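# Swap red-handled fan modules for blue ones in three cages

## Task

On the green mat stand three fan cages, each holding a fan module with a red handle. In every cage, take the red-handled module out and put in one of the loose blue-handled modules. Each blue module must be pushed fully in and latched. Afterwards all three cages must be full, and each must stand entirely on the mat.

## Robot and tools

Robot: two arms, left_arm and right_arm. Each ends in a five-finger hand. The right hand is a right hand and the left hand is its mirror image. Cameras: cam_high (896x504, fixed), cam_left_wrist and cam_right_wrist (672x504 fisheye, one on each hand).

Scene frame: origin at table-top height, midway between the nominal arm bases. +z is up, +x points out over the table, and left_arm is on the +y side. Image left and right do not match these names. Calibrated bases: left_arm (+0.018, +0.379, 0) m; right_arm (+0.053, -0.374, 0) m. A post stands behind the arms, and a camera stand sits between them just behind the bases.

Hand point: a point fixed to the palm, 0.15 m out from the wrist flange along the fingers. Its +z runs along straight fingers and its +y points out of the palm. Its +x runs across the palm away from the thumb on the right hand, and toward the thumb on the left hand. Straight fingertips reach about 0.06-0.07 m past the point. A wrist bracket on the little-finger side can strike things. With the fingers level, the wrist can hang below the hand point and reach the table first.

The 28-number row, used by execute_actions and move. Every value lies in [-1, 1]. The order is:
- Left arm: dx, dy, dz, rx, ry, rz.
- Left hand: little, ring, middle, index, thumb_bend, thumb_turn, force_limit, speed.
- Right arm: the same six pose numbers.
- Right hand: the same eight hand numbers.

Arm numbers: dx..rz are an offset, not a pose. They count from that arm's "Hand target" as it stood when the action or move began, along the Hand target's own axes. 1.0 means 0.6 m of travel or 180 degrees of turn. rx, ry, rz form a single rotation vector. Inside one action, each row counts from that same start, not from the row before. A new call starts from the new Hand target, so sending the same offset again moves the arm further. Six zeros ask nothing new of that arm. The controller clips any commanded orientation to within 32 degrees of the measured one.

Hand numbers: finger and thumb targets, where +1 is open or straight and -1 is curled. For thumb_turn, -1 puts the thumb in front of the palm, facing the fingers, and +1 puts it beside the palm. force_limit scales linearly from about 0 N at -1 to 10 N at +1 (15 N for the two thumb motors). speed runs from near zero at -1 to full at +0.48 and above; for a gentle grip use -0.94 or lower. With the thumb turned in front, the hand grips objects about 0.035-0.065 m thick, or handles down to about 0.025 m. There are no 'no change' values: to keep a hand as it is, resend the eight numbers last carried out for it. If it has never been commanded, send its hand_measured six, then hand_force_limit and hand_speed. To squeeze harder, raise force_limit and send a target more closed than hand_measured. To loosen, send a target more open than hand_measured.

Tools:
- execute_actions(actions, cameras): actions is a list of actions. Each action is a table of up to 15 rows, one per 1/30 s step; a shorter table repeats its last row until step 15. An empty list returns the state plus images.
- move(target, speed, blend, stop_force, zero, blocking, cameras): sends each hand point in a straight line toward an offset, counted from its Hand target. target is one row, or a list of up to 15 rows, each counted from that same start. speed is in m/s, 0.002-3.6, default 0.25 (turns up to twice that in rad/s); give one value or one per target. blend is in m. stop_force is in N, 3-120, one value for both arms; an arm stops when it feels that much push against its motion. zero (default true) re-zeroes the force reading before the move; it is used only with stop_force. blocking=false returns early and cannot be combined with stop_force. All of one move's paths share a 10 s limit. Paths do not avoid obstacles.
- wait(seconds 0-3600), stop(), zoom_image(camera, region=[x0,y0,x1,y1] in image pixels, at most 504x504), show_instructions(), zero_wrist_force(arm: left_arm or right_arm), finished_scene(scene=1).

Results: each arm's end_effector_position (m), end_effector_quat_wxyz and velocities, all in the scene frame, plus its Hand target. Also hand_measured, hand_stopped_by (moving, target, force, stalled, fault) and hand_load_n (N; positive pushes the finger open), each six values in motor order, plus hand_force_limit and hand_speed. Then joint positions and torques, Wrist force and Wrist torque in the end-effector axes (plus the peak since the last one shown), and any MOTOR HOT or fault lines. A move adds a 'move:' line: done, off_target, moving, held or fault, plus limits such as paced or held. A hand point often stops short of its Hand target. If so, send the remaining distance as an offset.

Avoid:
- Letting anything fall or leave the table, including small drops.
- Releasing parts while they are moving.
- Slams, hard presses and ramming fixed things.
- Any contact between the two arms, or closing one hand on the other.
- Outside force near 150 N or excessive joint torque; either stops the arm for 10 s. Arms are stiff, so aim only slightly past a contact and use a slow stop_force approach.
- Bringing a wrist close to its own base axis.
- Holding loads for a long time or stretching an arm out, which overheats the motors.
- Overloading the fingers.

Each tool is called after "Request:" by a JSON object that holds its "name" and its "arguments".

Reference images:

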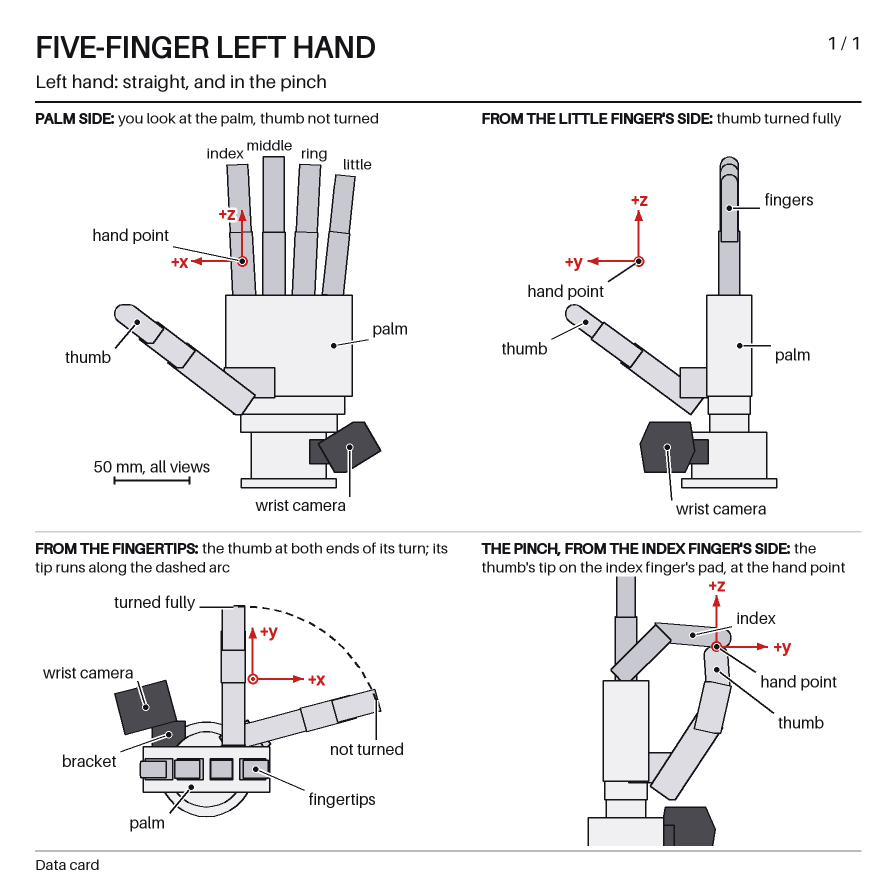

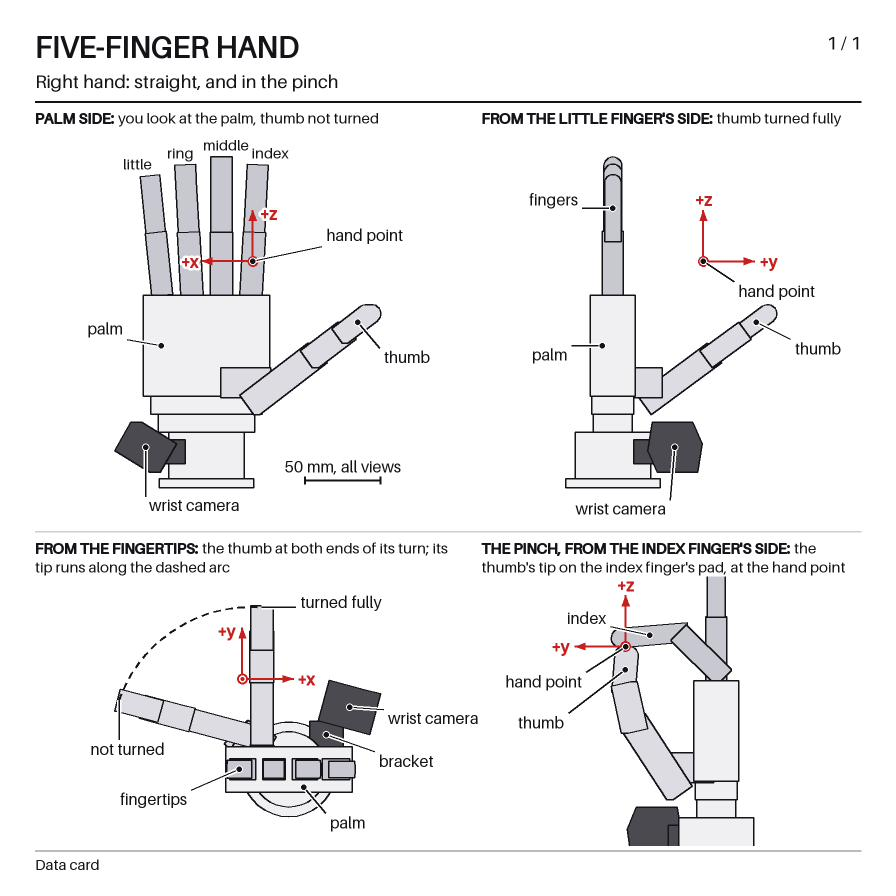

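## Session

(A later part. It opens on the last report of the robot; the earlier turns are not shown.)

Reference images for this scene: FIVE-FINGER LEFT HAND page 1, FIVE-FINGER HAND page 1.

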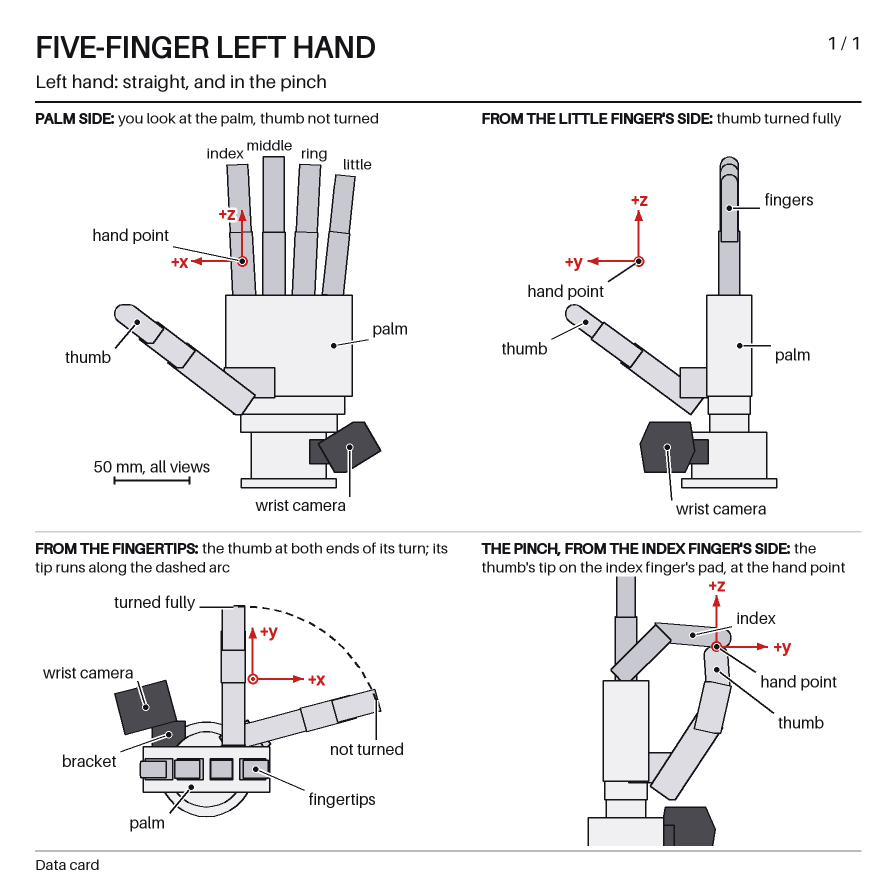

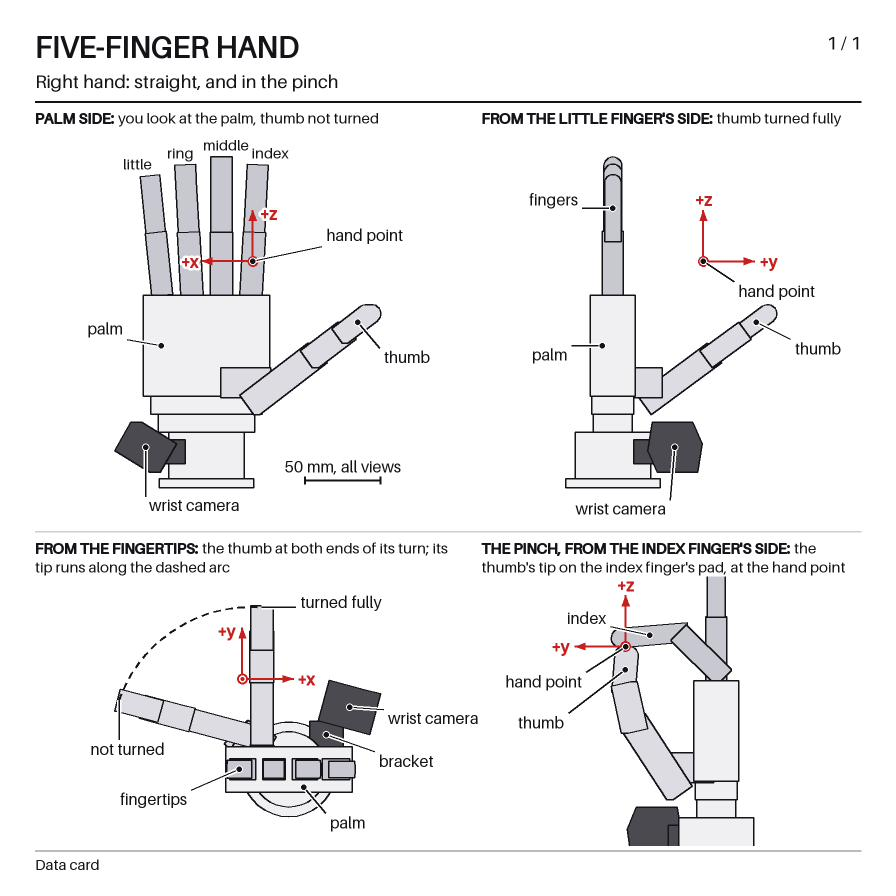

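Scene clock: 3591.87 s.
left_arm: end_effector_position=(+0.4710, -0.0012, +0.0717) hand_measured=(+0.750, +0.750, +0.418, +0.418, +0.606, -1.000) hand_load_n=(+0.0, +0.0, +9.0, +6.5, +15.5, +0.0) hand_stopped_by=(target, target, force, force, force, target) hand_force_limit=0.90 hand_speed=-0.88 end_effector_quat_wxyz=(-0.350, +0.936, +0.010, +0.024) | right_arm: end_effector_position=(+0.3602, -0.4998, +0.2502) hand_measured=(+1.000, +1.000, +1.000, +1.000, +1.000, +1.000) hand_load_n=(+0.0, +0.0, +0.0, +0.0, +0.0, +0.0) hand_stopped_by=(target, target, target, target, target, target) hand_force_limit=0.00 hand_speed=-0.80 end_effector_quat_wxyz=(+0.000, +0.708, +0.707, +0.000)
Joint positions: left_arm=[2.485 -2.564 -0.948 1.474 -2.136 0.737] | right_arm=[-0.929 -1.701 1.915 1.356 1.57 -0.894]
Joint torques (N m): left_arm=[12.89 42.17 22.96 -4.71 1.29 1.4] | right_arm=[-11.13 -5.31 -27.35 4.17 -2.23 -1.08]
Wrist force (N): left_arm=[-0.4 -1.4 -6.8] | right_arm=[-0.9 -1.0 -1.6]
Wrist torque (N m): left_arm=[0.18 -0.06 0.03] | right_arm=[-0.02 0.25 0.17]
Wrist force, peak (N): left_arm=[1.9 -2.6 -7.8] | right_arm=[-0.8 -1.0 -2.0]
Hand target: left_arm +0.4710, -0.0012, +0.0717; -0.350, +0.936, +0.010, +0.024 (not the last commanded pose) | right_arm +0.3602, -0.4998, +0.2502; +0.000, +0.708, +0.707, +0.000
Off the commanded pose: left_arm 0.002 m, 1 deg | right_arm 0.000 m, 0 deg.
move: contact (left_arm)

Request:
{"name": "move", "arguments": {"target": [[0,0,0,0,0,0,0.75,0.75,0.6,0.6,0.8,-1,0.2,-0.85,0,0,0,0,0,0,1,1,1,1,1,1,0,-0.8]]}}

Request:
{"name": "move", "arguments": {"target": [[0,0,0,0,0,0,0.75,0.75,0.75,0.75,1,-1,0.2,-0.6,0,0,0,0,0,0,1,1,1,1,1,1,0,-0.8]], "cameras": ["cam_left_wrist"]}}

Scene clock: 3595.90 s.
left_arm: end_effector_position=(+0.4710, -0.0012, +0.0717) hand_measured=(+0.750, +0.750, +0.600, +0.600, +0.800, -1.000) hand_load_n=(+0.0, +0.0, +0.0, +0.0, +0.0, +0.0) hand_stopped_by=(target, target, target, target, target, target) hand_force_limit=0.20 hand_speed=-0.85 end_effector_quat_wxyz=(-0.350, +0.936, +0.010, +0.024) | right_arm: end_effector_position=(+0.3602, -0.4998, +0.2502) hand_measured=(+1.000, +1.000, +1.000, +1.000, +1.000, +1.000) hand_load_n=(+0.0, +0.0, +0.0, +0.0, +0.0, +0.0) hand_stopped_by=(target, target, target, target, target, target) hand_force_limit=0.00 hand_speed=-0.80 end_effector_quat_wxyz=(+0.000, +0.708, +0.707, +0.000)
Joint positions: left_arm=[2.485 -2.564 -0.948 1.474 -2.136 0.737] | right_arm=[-0.929 -1.701 1.915 1.356 1.57 -0.894]
Joint torques (N m): left_arm=[8.24 56.69 16.52 -4.43 -2.05 -1.06] | right_arm=[-11.77 -4.73 -27.07 4.25 -2.33 -0.92]
Wrist force (N): left_arm=[-0.6 -0.1 -1.6] | right_arm=[-0.8 -0.8 -1.6]
Wrist torque (N m): left_arm=[-0.10 -0.05 -0.03] | right_arm=[0.01 0.24 0.17]
Wrist force, peak (N): left_arm=[-3.6 6.8 -4.4] | right_arm=[-0.9 -1.1 -1.8]
Hand target: left_arm +0.4710, -0.0012, +0.0717; -0.350, +0.936, +0.010, +0.024 | right_arm +0.3602, -0.4998, +0.2502; +0.000, +0.708, +0.707, +0.000
Off the commanded pose: left_arm 0.000 m, 0 deg | right_arm 0.000 m, 0 deg.
move: done

Scene clock: 3596.53 s.
left_arm: end_effector_position=(+0.4710, -0.0012, +0.0717) hand_measured=(+0.750, +0.750, +0.750, +0.750, +1.000, -1.000) hand_load_n=(+0.0, +0.0, +0.0, +0.0, +0.0, +0.0) hand_stopped_by=(target, target, target, target, target, target) hand_force_limit=0.20 hand_speed=-0.60 end_effector_quat_wxyz=(-0.350, +0.936, +0.010, +0.024) | right_arm: end_effector_position=(+0.3602, -0.4998, +0.2502) hand_measured=(+1.000, +1.000, +1.000, +1.000, +1.000, +1.000) hand_load_n=(+0.0, +0.0, +0.0, +0.0, +0.0, +0.0) hand_stopped_by=(target, target, target, target, target, target) hand_force_limit=0.00 hand_speed=-0.80 end_effector_quat_wxyz=(+0.000, +0.708, +0.707, +0.000)
Joint positions: left_arm=[2.485 -2.564 -0.948 1.474 -2.136 0.737] | right_arm=[-0.929 -1.701 1.915 1.356 1.57 -0.894]
Joint torques (N m): left_arm=[5.36 56.88 14.09 -4.48 -1.69 -0.92] | right_arm=[-12.03 -4.8 -27 4.19 -2.14 -0.86]
Wrist force (N): left_arm=[-0.8 0.2 -1.8] | right_arm=[-0.6 -0.8 -1.6]
Wrist torque (N m): left_arm=[-0.04 -0.03 -0.04] | right_arm=[0.01 0.20 0.19]
Wrist force, peak (N): left_arm=[-0.8 -0.2 -1.8] | right_arm=[-0.8 -1.1 -1.8]
Hand target: left_arm +0.4710, -0.0012, +0.0717; -0.350, +0.936, +0.010, +0.024 | right_arm +0.3602, -0.4998, +0.2502; +0.000, +0.708, +0.707, +0.000
Off the commanded pose: left_arm 0.000 m, 0 deg | right_arm 0.000 m, 0 deg.
move: done
cam_left_wrist: T_world_to_cam=[[0.22529, 0.68856, 0.68929, -0.16066], [0.81771, -0.51828, 0.25047, -0.40463], [0.5297, 0.50722, -0.67981, -0.08007]] pos_world=[0.40948, -0.05847, 0.15765]

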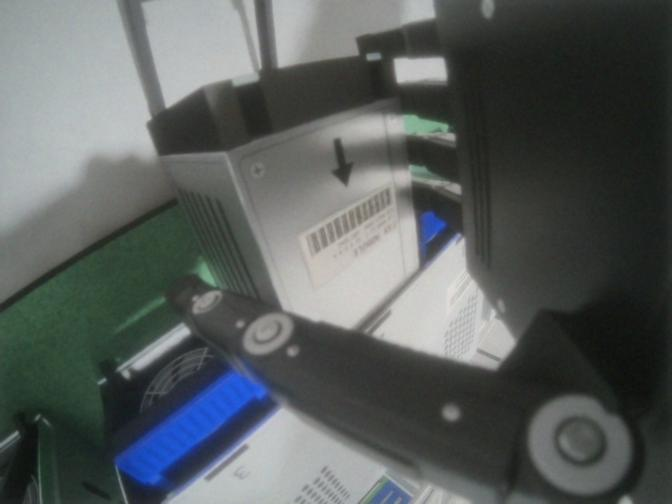

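Request:
{"name": "move", "arguments": {"target": [[0.0104,-0.1309,-0.1505,0,0,0,0.75,0.75,0.75,0.75,1,-1,0.2,-0.6,0,0,0,0,0,0,1,1,1,1,1,1,0,-0.8],[-0.0288,-0.1690,-0.1378,-0.1655,-0.1899,-0.4702,-1,1,1,1,1,1,0.2,-0.3,0,0,0,0,0,0,1,1,1,1,1,1,0,-0.8]], "speed": [0.12,0.45], "blend": [0.01,0], "cameras": ["cam_high","cam_left_wrist"]}}

Scene clock: 3622.17 s.
left_arm: end_effector_position=(+0.4471, +0.0211, +0.1996) hand_measured=(-1.000, +1.000, +1.000, +1.000, +1.000, +1.000) hand_load_n=(+0.0, +0.0, +0.0, +0.0, +0.0, -0.5) hand_stopped_by=(target, target, target, target, target, target) hand_force_limit=0.20 hand_speed=-0.30 end_effector_quat_wxyz=(+0.000, +0.707, +0.707, +0.000) | right_arm: end_effector_position=(+0.3602, -0.4998, +0.2502) hand_measured=(+1.000, +1.000, +1.000, +1.000, +1.000, +1.000) hand_load_n=(+0.0, +0.0, -0.5, +0.5, +0.0, +0.0) hand_stopped_by=(target, target, target, target, target, target) hand_force_limit=0.00 hand_speed=-0.80 end_effector_quat_wxyz=(+0.000, +0.708, +0.707, +0.000)
Joint positions: left_arm=[2.599 -2.151 -1.166 1.746 -1.57 -0.561] | right_arm=[-0.929 -1.701 1.915 1.356 1.57 -0.894]
Joint torques (N m): left_arm=[-10.13 46.32 10.72 0.07 -1.22 -1.33] | right_arm=[-11.52 -4.37 -27.13 4.18 -2.17 -0.71]
Wrist force (N): left_arm=[-1.2 0.2 -1.9] | right_arm=[-0.7 -1.1 -1.6]
Wrist torque (N m): left_arm=[-0.30 -0.04 -0.07] | right_arm=[-0.04 0.21 0.18]
Wrist force, peak (N): left_arm=[-0.9 0.1 -2.3] | right_arm=[-0.8 -1.1 -1.9]
Hand target: left_arm +0.4471, +0.0211, +0.1996; +0.000, +0.707, +0.707, +0.000 | right_arm +0.3602, -0.4998, +0.2502; +0.000, +0.708, +0.707, +0.000
Off the commanded pose: left_arm 0.000 m, 0 deg | right_arm 0.000 m, 0 deg.
move: done
cam_left_wrist: T_world_to_cam=[[-0.96334, 0.26155, 0.05974, 0.40731], [0.25589, 0.82887, 0.49748, -0.23209], [0.0806, 0.49453, -0.86542, 0.24625]] pos_world=[0.43192, -0.03594, 0.30423]

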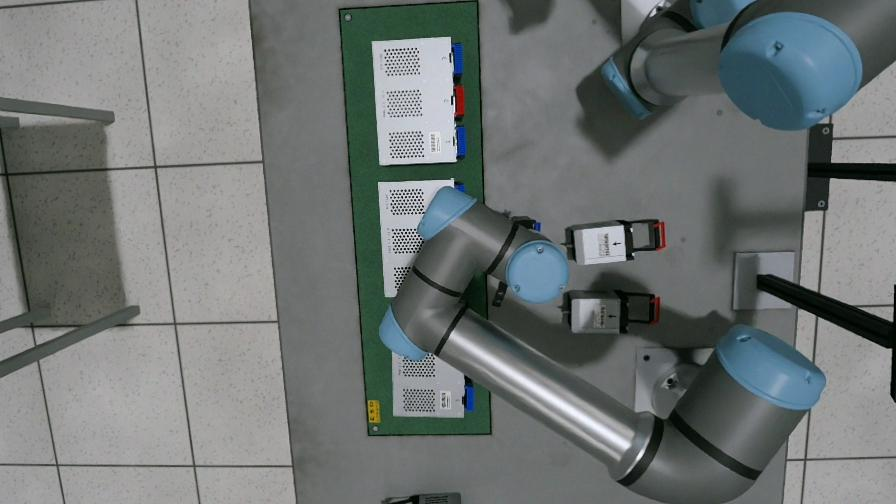

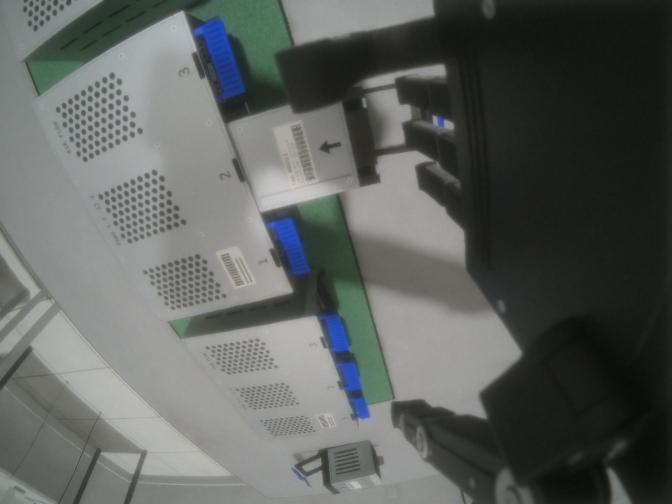

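Request:
{"name": "move", "arguments": {"target": [[0,0,0.1543,0,0,0,-1,1,1,1,1,1,0.2,-0.3,0,0,0,0,0,0,1,1,1,1,1,1,0,-0.8]], "speed": 0.15, "stop_force": 8}}

Request:
{"name": "move", "arguments": {"target": [[0,0.2,0,0,0,0,-1,1,1,1,1,1,0.2,-0.3,0,0,0,0,0,0,1,1,1,1,1,1,0,-0.8]], "speed": 0.03, "stop_force": 15}}

Scene clock: 3673.03 s.
left_arm: end_effector_position=(+0.4470, +0.0211, +0.1070) hand_measured=(-1.000, +1.000, +1.000, +1.000, +1.000, +1.000) hand_load_n=(+0.0, +0.0, +0.0, +0.0, +0.0, +0.0) hand_stopped_by=(target, target, target, target, target, target) hand_force_limit=0.20 hand_speed=-0.30 end_effector_quat_wxyz=(+0.000, +0.707, +0.707, +0.000) | right_arm: end_effector_position=(+0.3602, -0.4998, +0.2502) hand_measured=(+1.000, +1.000, +1.000, +1.000, +1.000, +1.000) hand_load_n=(+0.0, +0.0, +0.0, +0.0, +0.0, +0.0) hand_stopped_by=(target, target, target, target, target, target) hand_force_limit=0.00 hand_speed=-0.80 end_effector_quat_wxyz=(+0.000, +0.708, +0.707, +0.000)
Joint positions: left_arm=[2.599 -2.214 -1.308 1.951 -1.57 -0.561] | right_arm=[-0.929 -1.701 1.915 1.356 1.57 -0.894]
Joint torques (N m): left_arm=[-9.97 35.17 9.73 0.09 1.56 1.33] | right_arm=[-11.27 -4.27 -27.59 4.11 -2.12 -0.53]
Wrist force (N): left_arm=[-1.2 0.4 -1.8] | right_arm=[-0.8 -1.1 -1.8]
Wrist torque (N m): left_arm=[-0.25 -0.02 -0.12] | right_arm=[-0.02 0.24 0.17]
Wrist force, peak (N): left_arm=[-1.3 0.1 -2.5] | right_arm=[-0.9 -1.0 -2.0]
Hand target: left_arm +0.4470, +0.0211, +0.1070; +0.000, +0.707, +0.707, +0.000 | right_arm +0.3602, -0.4998, +0.2502; +0.000, +0.708, +0.707, +0.000
Off the commanded pose: left_arm 0.000 m, 0 deg | right_arm 0.000 m, 0 deg.
move: done

Scene clock: 3677.87 s.
left_arm: end_effector_position=(+0.5554, +0.0212, +0.1070) hand_measured=(-1.000, +1.000, +1.000, +1.000, +1.000, +1.000) hand_load_n=(+0.0, +0.0, +0.0, +0.0, +0.0, +0.0) hand_stopped_by=(target, target, target, target, target, target) hand_force_limit=0.20 hand_speed=-0.30 end_effector_quat_wxyz=(+0.000, +0.707, +0.707, +0.000) | right_arm: end_effector_position=(+0.3602, -0.4998, +0.2502) hand_measured=(+1.000, +1.000, +1.000, +1.000, +1.000, +1.000) hand_load_n=(+0.0, +0.0, +0.0, +0.0, +0.0, +0.0) hand_stopped_by=(target, target, target, target, target, target) hand_force_limit=0.00 hand_speed=-0.80 end_effector_quat_wxyz=(+0.000, +0.708, +0.707, +0.000)
Joint positions: left_arm=[2.694 -2.418 -0.948 1.795 -1.57 -0.466] | right_arm=[-0.929 -1.701 1.915 1.356 1.57 -0.894]
Joint torques (N m): left_arm=[-10.92 55.04 9.88 0.1 -1.25 -1.48] | right_arm=[-10.98 -4.74 -27.24 4.18 -2.17 -0.53]
Wrist force (N): left_arm=[-0.6 2.5 -2.0] | right_arm=[-0.8 -0.8 -1.7]
Wrist torque (N m): left_arm=[0.16 -0.20 -0.16] | right_arm=[0.02 0.24 0.18]
Wrist force, peak (N): left_arm=[-5.2 -19.8 -3.3] | right_arm=[-0.7 -1.0 -2.1]
Hand target: left_arm +0.5554, +0.0212, +0.1070; +0.000, +0.707, +0.707, +0.000 (not the last commanded pose) | right_arm +0.3602, -0.4998, +0.2502; +0.000, +0.708, +0.707, +0.000
Off the commanded pose: left_arm 0.012 m, 0 deg | right_arm 0.000 m, 0 deg.
move: contact (left_arm)

Request:
{"name": "move", "arguments": {"target": [[0,-0.025,0,0,0,0,-1,1,1,1,1,1,0.2,-0.3,0,0,0,0,0,0,1,1,1,1,1,1,0,-0.8],[0,-0.07,-0.13,0,0,0,-1,1,1,1,1,1,0.2,-0.3,0,0,0,0,0,0,1,1,1,1,1,1,0,-0.8],[-0.0187,-0.2573,-0.12,0,0,0,-1,-1,0,0,1,1,0.2,-0.1,0,0,0,0,0,0,1,1,1,1,1,1,0,-0.8],[-0.0187,-0.2573,0.0777,0,0,0,-1,-1,0,0,1,1,0.2,-0.1,0,0,0,0,0,0,1,1,1,1,1,1,0,-0.8]], "speed": 0.25, "blend": [0.005,0.03,0,0]}}

Request:
{"name": "move", "arguments": {"target": [[0,0,0.0537,0,0,0,-1,-1,0,0,1,1,0.2,-0.1,0,0,0,0,0,0,1,1,1,1,1,1,0,-0.8]], "speed": 0.06, "stop_force": 5, "cameras": ["cam_left_wrist"]}}

Scene clock: 3694.93 s.
left_arm: end_effector_position=(+0.4010, +0.0099, +0.0605) hand_measured=(-1.000, -1.000, +0.000, +0.000, +1.000, +1.000) hand_load_n=(+0.0, +0.0, +0.0, +0.0, +0.0, +0.0) hand_stopped_by=(target, target, target, target, target, target) hand_force_limit=0.20 hand_speed=-0.10 end_effector_quat_wxyz=(+0.000, +0.707, +0.707, +0.000) | right_arm: end_effector_position=(+0.3602, -0.4998, +0.2502) hand_measured=(+1.000, +1.000, +1.000, +1.000, +1.000, +1.000) hand_load_n=(+0.0, +0.0, +0.0, +0.0, +0.0, +0.0) hand_stopped_by=(target, target, target, target, target, target) hand_force_limit=0.00 hand_speed=-0.80 end_effector_quat_wxyz=(+0.000, +0.708, +0.707, +0.000)
Joint positions: left_arm=[2.53 -2.213 -1.441 2.084 -1.57 -0.63] | right_arm=[-0.929 -1.701 1.915 1.356 1.57 -0.894]
Joint torques (N m): left_arm=[-10.95 34.84 8.06 0.28 0.24 1.37] | right_arm=[-10.74 -5.16 -26.79 4.26 -2.11 -0.37]
Wrist force (N): left_arm=[-0.3 2.5 -1.5] | right_arm=[-0.6 -0.8 -1.6]
Wrist torque (N m): left_arm=[0.17 -0.19 -0.14] | right_arm=[0.02 0.19 0.19]
Wrist force, peak (N): left_arm=[-0.4 3.5 -2.3] | right_arm=[-0.7 -1.2 -1.9]
Hand target: left_arm +0.4010, +0.0099, +0.0603; +0.000, +0.707, +0.707, +0.000 | right_arm +0.3602, -0.4998, +0.2502; +0.000, +0.708, +0.707, +0.000
Off the commanded pose: left_arm 0.000 m, 0 deg | right_arm 0.000 m, 0 deg.
move: done

Scene clock: 3696.63 s.
left_arm: end_effector_position=(+0.4010, +0.0099, +0.0281) hand_measured=(-1.000, -1.000, +0.000, +0.000, +1.000, +1.000) hand_load_n=(+0.0, +0.0, +0.0, +0.5, +0.0, +0.0) hand_stopped_by=(target, target, target, target, target, target) hand_force_limit=0.20 hand_speed=-0.10 end_effector_quat_wxyz=(+0.000, +0.707, +0.707, +0.000) | right_arm: end_effector_position=(+0.3602, -0.4998, +0.2502) hand_measured=(+1.000, +1.000, +1.000, +1.000, +1.000, +1.000) hand_load_n=(+0.0, +0.0, +0.0, +0.0, +0.0, +0.0) hand_stopped_by=(target, target, target, target, target, target) hand_force_limit=0.00 hand_speed=-0.80 end_effector_quat_wxyz=(+0.000, +0.708, +0.707, +0.000)
Joint positions: left_arm=[2.53 -2.253 -1.467 2.15 -1.57 -0.63] | right_arm=[-0.929 -1.701 1.915 1.356 1.57 -0.894]
Joint torques (N m): left_arm=[-10.34 34.49 7.34 0.05 1.22 -0.75] | right_arm=[-11.02 -4.61 -27.62 4.28 -2.18 -0.29]
Wrist force (N): left_arm=[-0.4 2.7 -1.6] | right_arm=[-0.8 -0.9 -1.8]
Wrist torque (N m): left_arm=[0.20 -0.16 -0.14] | right_arm=[0.02 0.25 0.17]
Wrist force, peak (N): left_arm=[-0.5 3.0 -1.7] | right_arm=[-0.9 -0.9 -1.8]
Hand target: left_arm +0.4010, +0.0098, +0.0281; +0.000, +0.707, +0.707, +0.000 | right_arm +0.3602, -0.4998, +0.2502; +0.000, +0.708, +0.707, +0.000
Off the commanded pose: left_arm 0.000 m, 0 deg | right_arm 0.000 m, 0 deg.
move: done
cam_left_wrist: T_world_to_cam=[[-0.96334, 0.26163, 0.05942, 0.37611], [0.25581, 0.82893, 0.49744, -0.1257], [0.08089, 0.4944, -0.86546, 0.10706]] pos_world=[0.38582, -0.04713, 0.13283]

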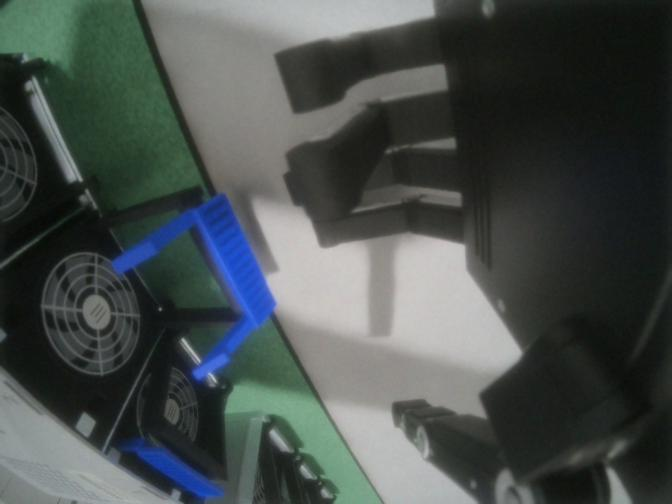

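Request:
{"name": "move", "arguments": {"target": [[0,0.0628,0,0,0,0,-1,-1,0,0,1,1,0.2,-0.1,0,0,0,0,0,0,1,1,1,1,1,1,0,-0.8],[0,0.0628,-0.0083,0,0,0,-1,-1,0,0,1,1,0.2,-0.1,0,0,0,0,0,0,1,1,1,1,1,1,0,-0.8],[0,0.072,-0.0403,0,0,0,-1,-1,0,0,1,1,0.2,-0.1,0,0,0,0,0,0,1,1,1,1,1,1,0,-0.8],[-0.0005,0.089,-0.0688,0,0,0,-1,-1,0,0,1,1,0.2,-0.1,0,0,0,0,0,0,1,1,1,1,1,1,0,-0.8],[-0.001,0.113,-0.092,0,0,0,-1,-1,0,0,1,1,0.2,-0.1,0,0,0,0,0,0,1,1,1,1,1,1,0,-0.8]], "speed": [0.05,0.03,0.03,0.03,0.03], "blend": [0.001,0.003,0.005,0.003,0], "stop_force": 8, "cameras": ["cam_left_wrist"]}}

Scene clock: 3709.57 s.
left_arm: end_effector_position=(+0.4688, +0.0093, +0.0833) hand_measured=(-1.000, -1.000, +0.000, +0.000, +1.000, +1.000) hand_load_n=(+0.0, +0.0, +4.5, +0.0, +0.0, +0.0) hand_stopped_by=(target, target, target, target, target, target) hand_force_limit=0.20 hand_speed=-0.10 end_effector_quat_wxyz=(+0.000, +0.707, +0.707, +0.000) | right_arm: end_effector_position=(+0.3602, -0.4998, +0.2502) hand_measured=(+1.000, +1.000, +1.000, +1.000, +1.000, +1.000) hand_load_n=(+0.0, +0.0, +0.0, +0.5, +0.0, +0.0) hand_stopped_by=(target, target, target, target, target, target) hand_force_limit=0.00 hand_speed=-0.80 end_effector_quat_wxyz=(+0.000, +0.708, +0.707, +0.000)
Joint positions: left_arm=[2.602 -2.291 -1.239 1.96 -1.57 -0.558] | right_arm=[-0.929 -1.701 1.915 1.356 1.57 -0.894]
Joint torques (N m): left_arm=[13.18 39.02 26.94 -4.13 0.22 1.44] | right_arm=[-11.23 -4.34 -26.72 4.12 -2.06 -0.19]
Wrist force (N): left_arm=[0.2 -3.7 0.1] | right_arm=[-0.5 -0.9 -1.6]
Wrist torque (N m): left_arm=[-0.26 -0.16 -0.08] | right_arm=[0.00 0.20 0.19]
Wrist force, peak (N): left_arm=[0.5 -3.8 0.4] | right_arm=[-0.7 -1.0 -1.9]
Hand target: left_arm +0.4688, +0.0093, +0.0833; +0.000, +0.707, +0.707, +0.000 | right_arm +0.3602, -0.4998, +0.2502; +0.000, +0.708, +0.707, +0.000
Off the commanded pose: left_arm 0.000 m, 0 deg | right_arm 0.000 m, 0 deg.
move: done; blend cut to 0.0025 m at target 2
cam_left_wrist: T_world_to_cam=[[-0.96334, 0.26161, 0.05941, 0.43831], [0.25578, 0.82893, 0.49744, -0.17], [0.08089, 0.4944, -0.86546, 0.14964]] pos_world=[0.45362, -0.04773, 0.18803]

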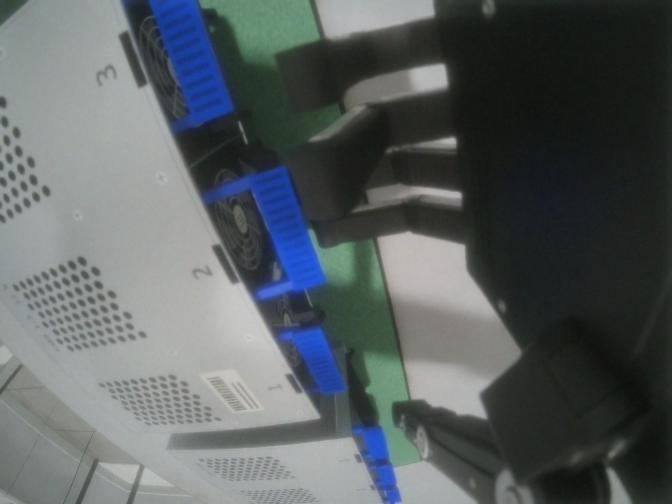

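Request:
{"name": "move", "arguments": {"target": [[0,-0.05,-0.02,0,0,0,-1,-1,1,1,1,1,0.2,-0.1,0,0,0,0,0,0,1,1,1,1,1,1,0,-0.8],[0,-0.05,-0.0527,0,0,0,-1,-1,1,1,1,1,0.2,-0.1,0,0,0,0,0,0,1,1,1,1,1,1,0,-0.8]], "speed": 0.15, "blend": [0.005,0]}}

Request:
{"name": "move", "arguments": {"target": [[0,0.165,0,0,0,0,-1,-1,1,1,1,1,0.2,-0.1,0,0,0,0,0,0,1,1,1,1,1,1,0,-0.8]], "speed": 0.04, "stop_force": 18, "cameras": ["cam_left_wrist"]}}

Scene clock: 3716.17 s.
left_arm: end_effector_position=(+0.4389, +0.0093, +0.1147) hand_measured=(-1.000, -1.000, +1.000, +1.000, +1.000, +1.000) hand_load_n=(+0.0, +0.0, +0.0, +0.0, +0.0, +0.0) hand_stopped_by=(target, target, target, target, target, target) hand_force_limit=0.20 hand_speed=-0.10 end_effector_quat_wxyz=(+0.000, +0.707, +0.707, +0.000) | right_arm: end_effector_position=(+0.3602, -0.4998, +0.2502) hand_measured=(+1.000, +1.000, +1.000, +1.000, +1.000, +1.000) hand_load_n=(+0.0, +0.0, +0.0, +0.0, -0.5, +0.0) hand_stopped_by=(target, target, target, target, target, target) hand_force_limit=0.00 hand_speed=-0.80 end_effector_quat_wxyz=(+0.000, +0.708, +0.707, +0.000)
Joint positions: left_arm=[2.572 -2.214 -1.287 1.93 -1.57 -0.588] | right_arm=[-0.929 -1.701 1.915 1.356 1.57 -0.894]
Joint torques (N m): left_arm=[-10.23 48.18 25.01 -5.16 1.69 -1.21] | right_arm=[-10.2 -4.45 -26.75 4.14 -2.24 -0.04]
Wrist force (N): left_arm=[-0.7 2.4 -2.0] | right_arm=[-0.7 -0.9 -1.8]
Wrist torque (N m): left_arm=[0.18 -0.14 -0.14] | right_arm=[0.00 0.21 0.18]
Wrist force, peak (N): left_arm=[0.4 -4.0 0.6] | right_arm=[-0.6 -1.3 -2.0]
Hand target: left_arm +0.4388, +0.0093, +0.1149; +0.000, +0.707, +0.707, +0.000 | right_arm +0.3602, -0.4998, +0.2502; +0.000, +0.708, +0.707, +0.000
Off the commanded pose: left_arm 0.000 m, 0 deg | right_arm 0.000 m, 0 deg.
move: done

Scene clock: 3719.80 s.
left_arm: end_effector_position=(+0.5378, +0.0094, +0.1150) hand_measured=(-1.000, -1.000, +1.000, +1.000, +1.000, +1.000) hand_load_n=(+0.0, +0.0, +0.5, +0.0, +0.0, +0.0) hand_stopped_by=(target, target, target, target, target, target) hand_force_limit=0.20 hand_speed=-0.10 end_effector_quat_wxyz=(+0.000, +0.707, +0.707, +0.000) | right_arm: end_effector_position=(+0.3602, -0.4998, +0.2502) hand_measured=(+1.000, +1.000, +1.000, +1.000, +1.000, +1.000) hand_load_n=(+0.0, +0.0, +0.0, +0.0, +0.0, +0.0) hand_stopped_by=(target, target, target, target, target, target) hand_force_limit=0.00 hand_speed=-0.80 end_effector_quat_wxyz=(+0.000, +0.708, +0.707, +0.000)
Joint positions: left_arm=[2.663 -2.396 -0.967 1.792 -1.57 -0.497] | right_arm=[-0.929 -1.701 1.915 1.356 1.57 -0.894]
Joint torques (N m): left_arm=[13.36 41.19 26.34 -3.57 -1.74 1.45] | right_arm=[-10.89 -5.12 -26.93 4.08 -2.11 0.01]
Wrist force (N): left_arm=[-0.5 -4.4 -4.4] | right_arm=[-0.9 -1.1 -1.7]
Wrist torque (N m): left_arm=[-0.14 -0.24 -0.05] | right_arm=[-0.02 0.25 0.16]
Wrist force, peak (N): left_arm=[-0.4 -4.6 -4.3] | right_arm=[-0.6 -1.2 -1.9]
Hand target: left_arm +0.5378, +0.0094, +0.1150; +0.000, +0.707, +0.707, +0.000 | right_arm +0.3602, -0.4998, +0.2502; +0.000, +0.708, +0.707, +0.000
Off the commanded pose: left_arm 0.000 m, 0 deg | right_arm 0.000 m, 0 deg.
move: done
cam_left_wrist: T_world_to_cam=[[-0.96334, 0.26163, 0.05942, 0.50287], [0.25581, 0.82893, 0.49744, -0.20346], [0.08089, 0.4944, -0.86546, 0.17136]] pos_world=[0.52262, -0.04763, 0.21963]

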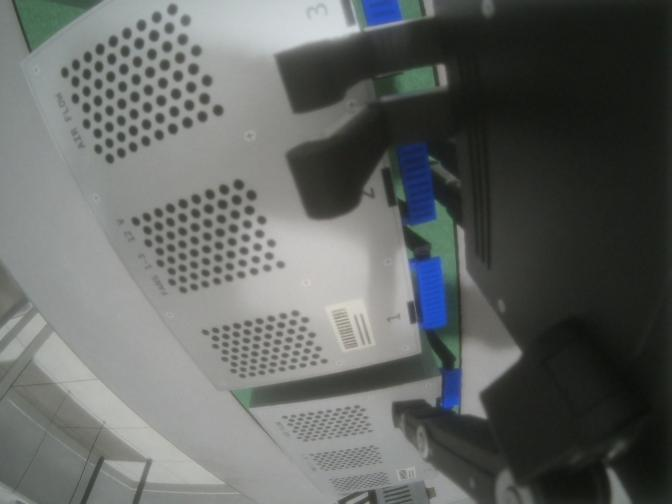

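Request:
{"name": "move", "arguments": {"target": [[0,0.025,0,0,0,0,-1,-1,1,1,1,1,0.2,-0.1,0,0,0,0,0,0,1,1,1,1,1,1,0,-0.8]], "speed": 0.012, "stop_force": 22, "zero": false, "cameras": ["cam_left_wrist", "cam_high"]}}

Scene clock: 3723.40 s.
left_arm: end_effector_position=(+0.5385, +0.0094, +0.1149) hand_measured=(-1.000, -1.000, +1.000, +1.000, +1.000, +1.000) hand_load_n=(+0.0, +0.5, +0.5, +0.5, +0.0, +0.0) hand_stopped_by=(target, target, target, target, target, target) hand_force_limit=0.20 hand_speed=-0.10 end_effector_quat_wxyz=(+0.000, +0.707, +0.707, +0.000) | right_arm: end_effector_position=(+0.3602, -0.4998, +0.2502) hand_measured=(+1.000, +1.000, +1.000, +1.000, +1.000, +1.000) hand_load_n=(+0.0, +0.0, +0.0, +0.0, +0.0, +0.0) hand_stopped_by=(target, target, target, target, target, target) hand_force_limit=0.00 hand_speed=-0.80 end_effector_quat_wxyz=(+0.000, +0.708, +0.707, +0.000)
Joint positions: left_arm=[2.664 -2.397 -0.964 1.791 -1.57 -0.496] | right_arm=[-0.929 -1.701 1.915 1.356 1.57 -0.894]
Joint torques (N m): left_arm=[-5.14 53.87 13.98 3.4 -1.65 -1.28] | right_arm=[-10.35 -5.05 -26.5 4.09 -2.26 0.1]
Wrist force (N): left_arm=[-1.2 -15.5 -4.4] | right_arm=[-0.7 -0.9 -1.7]
Wrist torque (N m): left_arm=[0.00 -0.21 0.05] | right_arm=[0.01 0.23 0.18]
Wrist force, peak (N): left_arm=[-0.9 -25.0 -4.6] | right_arm=[-0.8 -1.2 -1.8]
Hand target: left_arm +0.5385, +0.0094, +0.1149; +0.000, +0.707, +0.707, +0.000 (not the last commanded pose) | right_arm +0.3602, -0.4998, +0.2502; +0.000, +0.708, +0.707, +0.000
Off the commanded pose: left_arm 0.014 m, 0 deg | right_arm 0.000 m, 0 deg.
move: contact (left_arm)
cam_left_wrist: T_world_to_cam=[[-0.96332, 0.26164, 0.05958, 0.50351], [0.25589, 0.82885, 0.49752, -0.2037], [0.0808, 0.49452, -0.8654, 0.17135]] pos_world=[0.52332, -0.04764, 0.21963]
Images, in order (width x height): cam_high 896x504, cam_left_wrist 672x504.

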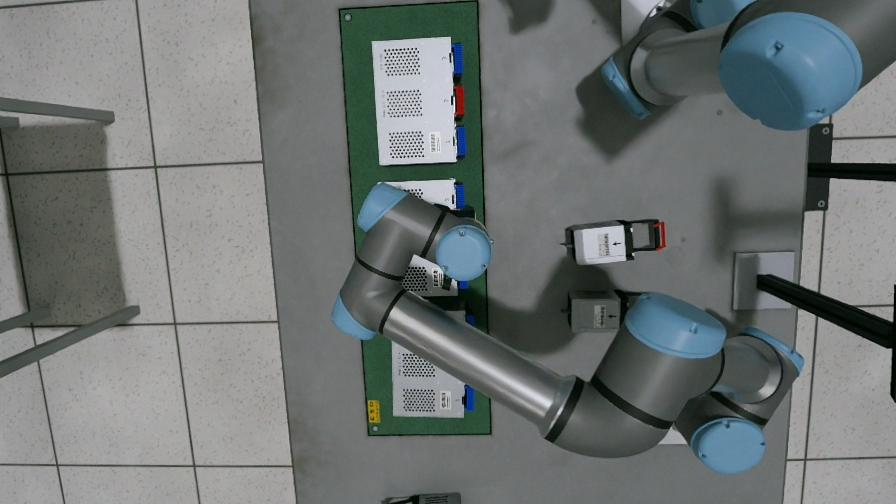

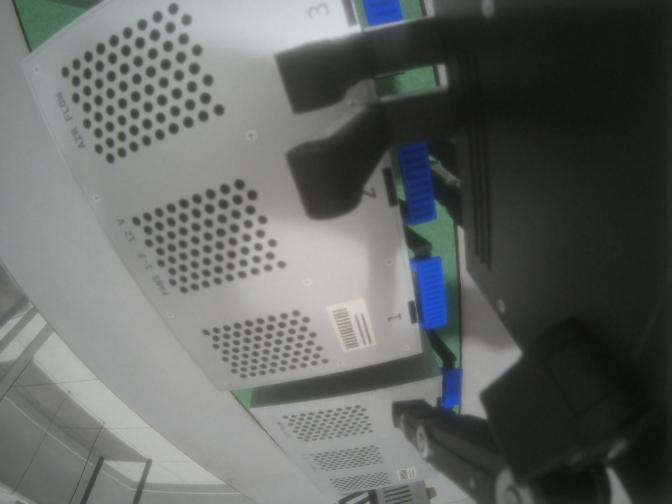

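Request:
{"name": "zoom_image", "arguments": {"camera": "cam_left_wrist", "region": [340, 0, 500, 360]}}

Scaled by 1.400 from the camera's image (finer frame: 960x720).

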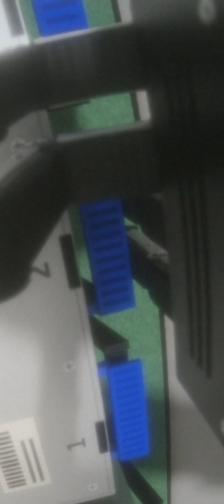

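Request:
{"name": "move", "arguments": {"target": [[0,-0.02,0,0,0,0,-1,-1,1,1,1,1,0.2,-0.1,0.03,0.01,0,0,0,0,-1,-1,1,1,1,1,0.2,-0.1],[0,-0.09,-0.17,0,0,0,-1,-1,1,1,1,1,0.2,-0.1,0.15,0.04,0,0,0,0,-1,-1,1,1,1,1,0.2,-0.1]], "speed": [0.15,0.4], "blend": [0.008,0]}}

Request:
{"name": "move", "arguments": {"target": [[0.9677,0.1458,0.0115,0.1782,0.1782,0.4766,0.75,0.75,0.75,0.75,1,-1,0.1,-0.1,0.2463,0.0597,0.1003,0,0,0,-1,-1,1,1,1,1,0.2,-0.1]], "speed": 0.5, "cameras": ["all"]}}

Scene clock: 3819.37 s.
left_arm: end_effector_position=(+0.4845, +0.0094, +0.2169) hand_measured=(-1.000, -1.000, +1.000, +1.000, +1.000, +1.000) hand_load_n=(+0.0, +0.0, +0.0, +0.0, -0.5, +0.0) hand_stopped_by=(target, target, target, target, target, target) hand_force_limit=0.20 hand_speed=-0.10 end_effector_quat_wxyz=(+0.000, +0.707, +0.707, +0.000) | right_arm: end_effector_position=(+0.3843, -0.4099, +0.2502) hand_measured=(-1.000, -1.000, +1.000, +1.000, +1.000, +1.000) hand_load_n=(+0.0, +0.0, +0.0, +0.0, +0.0, +0.0) hand_stopped_by=(target, target, target, target, target, target) hand_force_limit=0.20 hand_speed=-0.10 end_effector_quat_wxyz=(+0.000, +0.708, +0.707, +0.000)
Joint positions: left_arm=[2.617 -2.24 -0.976 1.645 -1.57 -0.543] | right_arm=[-0.567 -1.682 1.899 1.354 1.57 -0.531]
Joint torques (N m): left_arm=[-10.64 49.92 25.55 -4.83 1.55 -1.36] | right_arm=[15.2 -4.12 -30.15 3.58 2.19 2.28]
Wrist force (N): left_arm=[-0.4 2.9 -1.4] | right_arm=[-0.7 -0.9 -1.7]
Wrist torque (N m): left_arm=[0.21 -0.17 -0.13] | right_arm=[0.02 0.21 0.03]
Wrist force, peak (N): left_arm=[-1.1 -15.9 -4.3] | right_arm=[-1.1 -1.1 -1.9]
Hand target: left_arm +0.4845, +0.0094, +0.2169; +0.000, +0.707, +0.707, +0.000 | right_arm +0.3843, -0.4098, +0.2502; +0.000, +0.708, +0.707, +0.000
Off the commanded pose: left_arm 0.000 m, 0 deg | right_arm 0.000 m, 0 deg.
move: done

Scene clock: 3822.10 s.
left_arm: end_effector_position=(+0.5717, +0.5900, +0.2097) hand_measured=(+0.750, +0.750, +0.750, +0.750, +1.000, -1.000) hand_load_n=(+0.0, +0.0, +0.0, +0.0, +0.0, +0.0) hand_stopped_by=(target, target, target, target, target, target) hand_force_limit=0.10 hand_speed=-0.10 end_effector_quat_wxyz=(-0.350, +0.937, +0.000, +0.000) | right_arm: end_effector_position=(+0.4204, -0.2621, +0.1900) hand_measured=(-1.000, -1.000, +1.000, +1.000, +1.000, +1.000) hand_load_n=(+0.0, +0.5, +0.0, +0.0, +0.0, +0.0) hand_stopped_by=(target, target, target, target, target, target) hand_force_limit=0.20 hand_speed=-0.10 end_effector_quat_wxyz=(+0.000, +0.708, +0.707, +0.000)
Joint positions: left_arm=[3.587 -2.114 -1.167 2.056 -2.21 2.113] | right_arm=[-0.003 -1.461 1.839 1.193 1.571 0.032]
Joint torques (N m): left_arm=[12.48 46.3 11.35 0.62 0.83 1.31] | right_arm=[12.99 -14.15 -28.78 0.6 2.19 2.4]
Wrist force (N): left_arm=[-0.3 2.4 -1.0] | right_arm=[-0.8 -0.9 -1.5]
Wrist torque (N m): left_arm=[0.39 -0.16 -0.11] | right_arm=[0.00 0.23 0.02]
Wrist force, peak (N): left_arm=[-0.4 3.2 -1.5] | right_arm=[-1.0 -1.0 -1.8]
Hand target: left_arm +0.5717, +0.5901, +0.2097; -0.350, +0.937, +0.000, +0.000 | right_arm +0.4204, -0.2621, +0.1900; +0.000, +0.708, +0.707, +0.000
Off the commanded pose: left_arm 0.000 m, 0 deg | right_arm 0.000 m, 0 deg.
move: done
cam_left_wrist: T_world_to_cam=[[0.26168, 0.68836, 0.67652, -0.70355], [0.82884, -0.51942, 0.20791, -0.21192], [0.49452, 0.50632, -0.70646, -0.31325]] pos_world=[0.51467, 0.53283, 0.29873]
cam_right_wrist: T_world_to_cam=[[0.96207, 0.27272, 0.00724, -0.33459], [0.23254, -0.83363, 0.50099, -0.41015], [0.14267, -0.4803, -0.86542, 0.09787]] pos_world=[0.40331, -0.20366, 0.2926]

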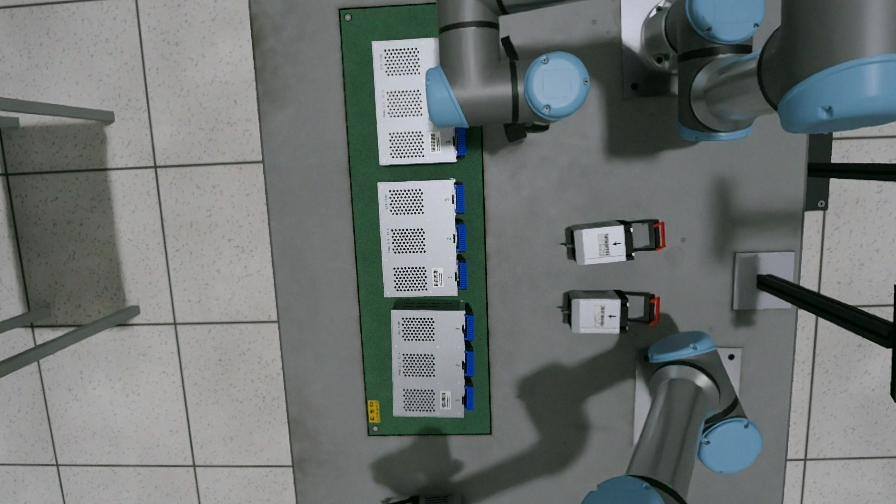

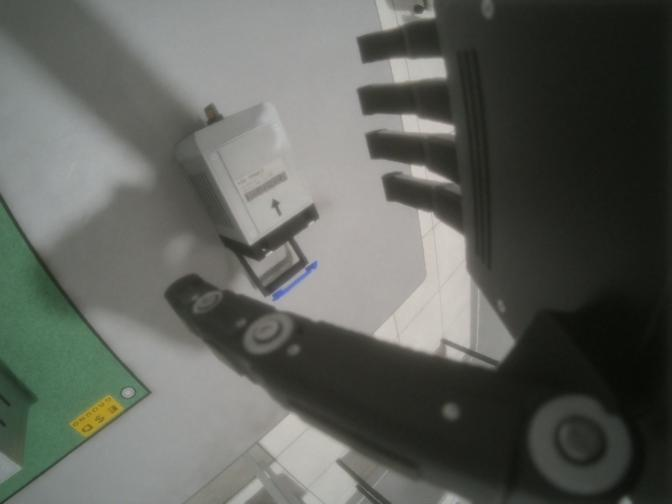

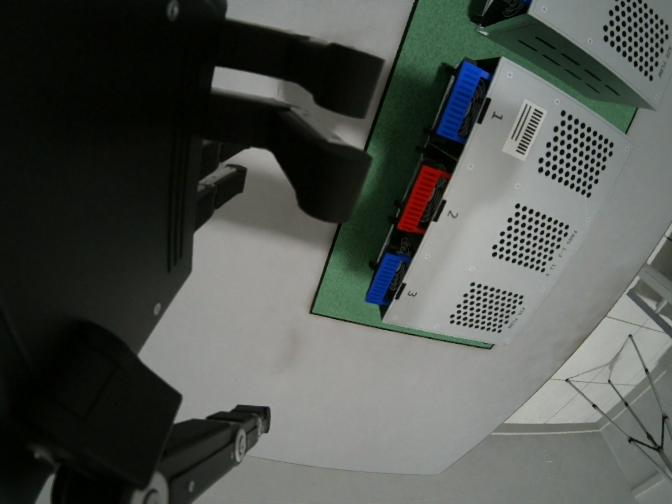

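Request:
{"name": "zoom_image", "arguments": {"camera": "cam_left_wrist", "region": [150, 90, 350, 310]}}

Request:
{"name": "zoom_image", "arguments": {"camera": "cam_right_wrist", "region": [340, 40, 640, 360]}}

Scaled by 2.291 from the camera's image (finer frame: 960x720).

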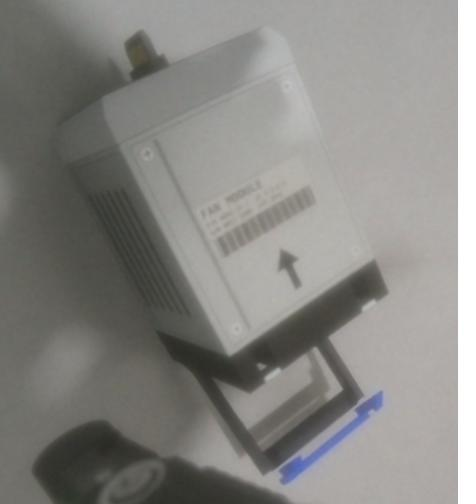

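Scaled by 1.575 from the camera's image (finer frame: 960x720).

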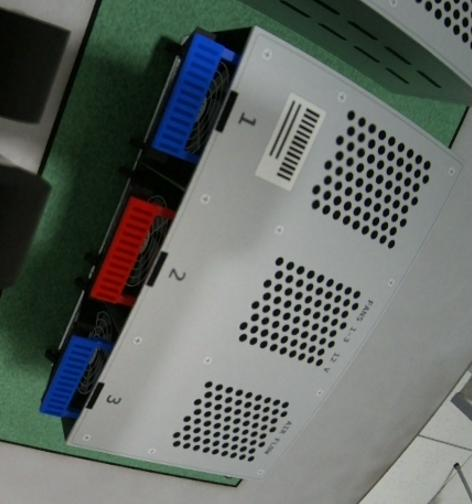

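Request:
{"name": "zoom_image", "arguments": {"camera": "cam_high", "region": [340, 420, 520, 504]}}

Scaled by 2.800 from the camera's image (finer frame: 1280x720).

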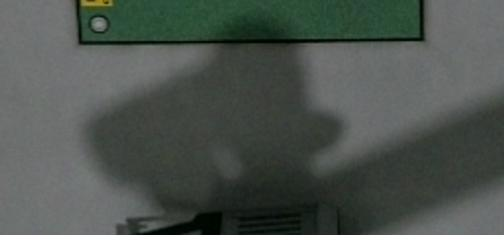

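Request:
{"name": "zoom_image", "arguments": {"camera": "cam_right_wrist", "region": [370, 50, 520, 320]}}

Request:
{"name": "zoom_image", "arguments": {"camera": "cam_high", "region": [350, 20, 600, 320]}}

Scaled by 1.867 from the camera's image (finer frame: 960x720).

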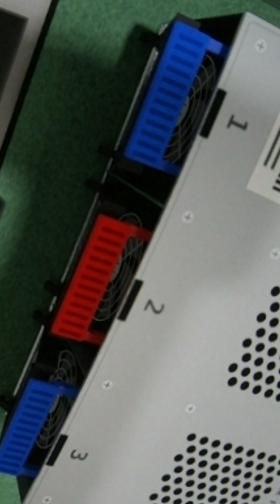

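Scaled by 1.680 from the camera's image (finer frame: 1280x720).

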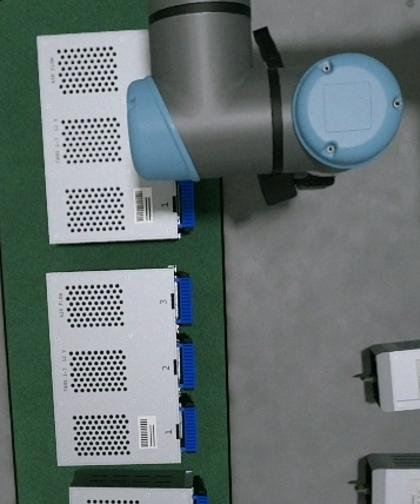

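Request:
{"name": "zoom_image", "arguments": {"camera": "cam_right_wrist", "region": [150, 100, 390, 250]}}

Scaled by 2.100 from the camera's image (finer frame: 960x720).

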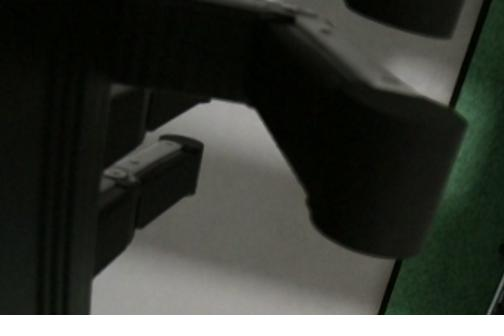

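Request:
{"name": "move", "arguments": {"target": [[0.0230,0.0346,0.1570,0,-0.0131,-0.0151,0.75,0.75,0.75,0.75,1,-1,0.1,-0.1,-0.0182,0.03,0.125,0,0,0,-1,-1,1,1,1,1,0.2,-0.1],[0.0230,0.0346,0.1570,0,-0.0131,-0.0151,0.75,0.75,0.75,0.75,1,-1,0.1,-0.1,-0.0182,0.1493,0.125,0,0,0,-1,-1,1,1,1,1,0.2,-0.1]], "speed": 0.25, "blend": [0.01,0], "cameras": ["cam_left_wrist", "cam_right_wrist"]}}

Scene clock: 3940.83 s.
left_arm: end_effector_position=(+0.5855, +0.6362, +0.1250) hand_measured=(+0.750, +0.750, +0.750, +0.750, +1.000, -1.000) hand_load_n=(+0.0, +0.0, +0.0, +0.0, +0.0, +0.0) hand_stopped_by=(target, target, target, target, target, target) hand_force_limit=0.10 hand_speed=-0.10 end_effector_quat_wxyz=(-0.350, +0.936, +0.030, -0.011) | right_arm: end_effector_position=(+0.5098, -0.2732, +0.1151) hand_measured=(-1.000, -1.000, +1.000, +1.000, +1.000, +1.000) hand_load_n=(+0.0, +0.0, +0.0, +0.0, +0.0, +0.0) hand_stopped_by=(target, target, target, target, target, target) hand_force_limit=0.20 hand_speed=-0.10 end_effector_quat_wxyz=(+0.000, +0.708, +0.707, +0.000)
Joint positions: left_arm=[3.645 -2.237 -1.189 2.197 -2.212 2.108] | right_arm=[-0.038 -1.199 1.714 1.056 1.571 -0.002]
Joint torques (N m): left_arm=[12.17 37.77 25.73 0.62 -2.08 -1.46] | right_arm=[13.8 -23.39 -26.22 4.75 2.12 2.54]
Wrist force (N): left_arm=[-0.3 2.3 -1.4] | right_arm=[-0.8 -0.6 -1.5]
Wrist torque (N m): left_arm=[0.44 -0.13 0.01] | right_arm=[0.04 0.22 0.04]
Wrist force, peak (N): left_arm=[-0.5 1.9 -2.4] | right_arm=[-0.5 -1.3 -2.6]
Hand target: left_arm +0.5855, +0.6362, +0.1250; -0.350, +0.936, +0.030, -0.011 | right_arm +0.5100, -0.2731, +0.1151; +0.000, +0.708, +0.707, +0.000
Off the commanded pose: left_arm 0.000 m, 0 deg | right_arm 0.000 m, 0 deg.
move: done
cam_left_wrist: T_world_to_cam=[[0.21803, 0.70343, 0.6765, -0.6656], [0.85972, -0.4665, 0.20799, -0.23348], [0.46189, 0.53625, -0.70646, -0.40329]] pos_world=[0.53212, 0.57555, 0.21393]
cam_right_wrist: T_world_to_cam=[[0.96207, 0.27272, 0.00724, -0.41715], [0.23254, -0.83363, 0.50099, -0.40261], [0.14267, -0.4803, -0.86542, 0.01499]] pos_world=[0.49281, -0.21466, 0.2177]

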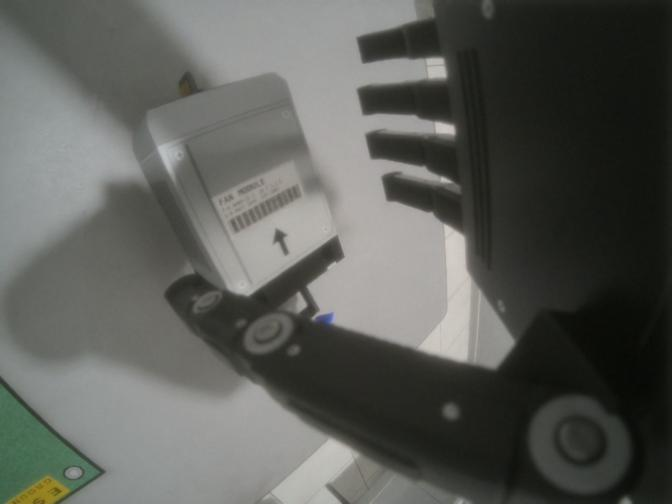

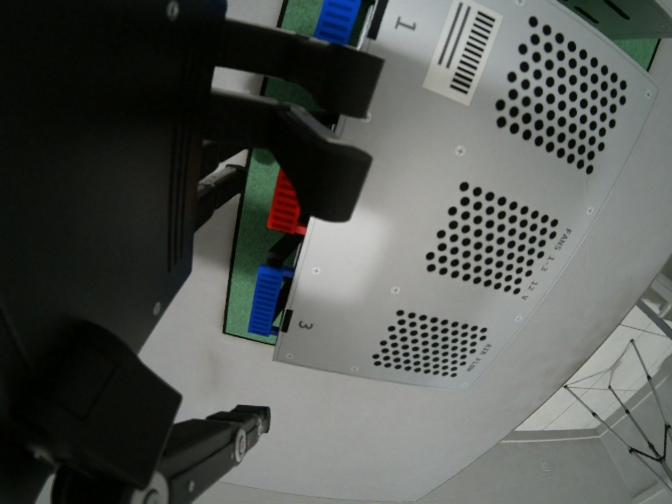

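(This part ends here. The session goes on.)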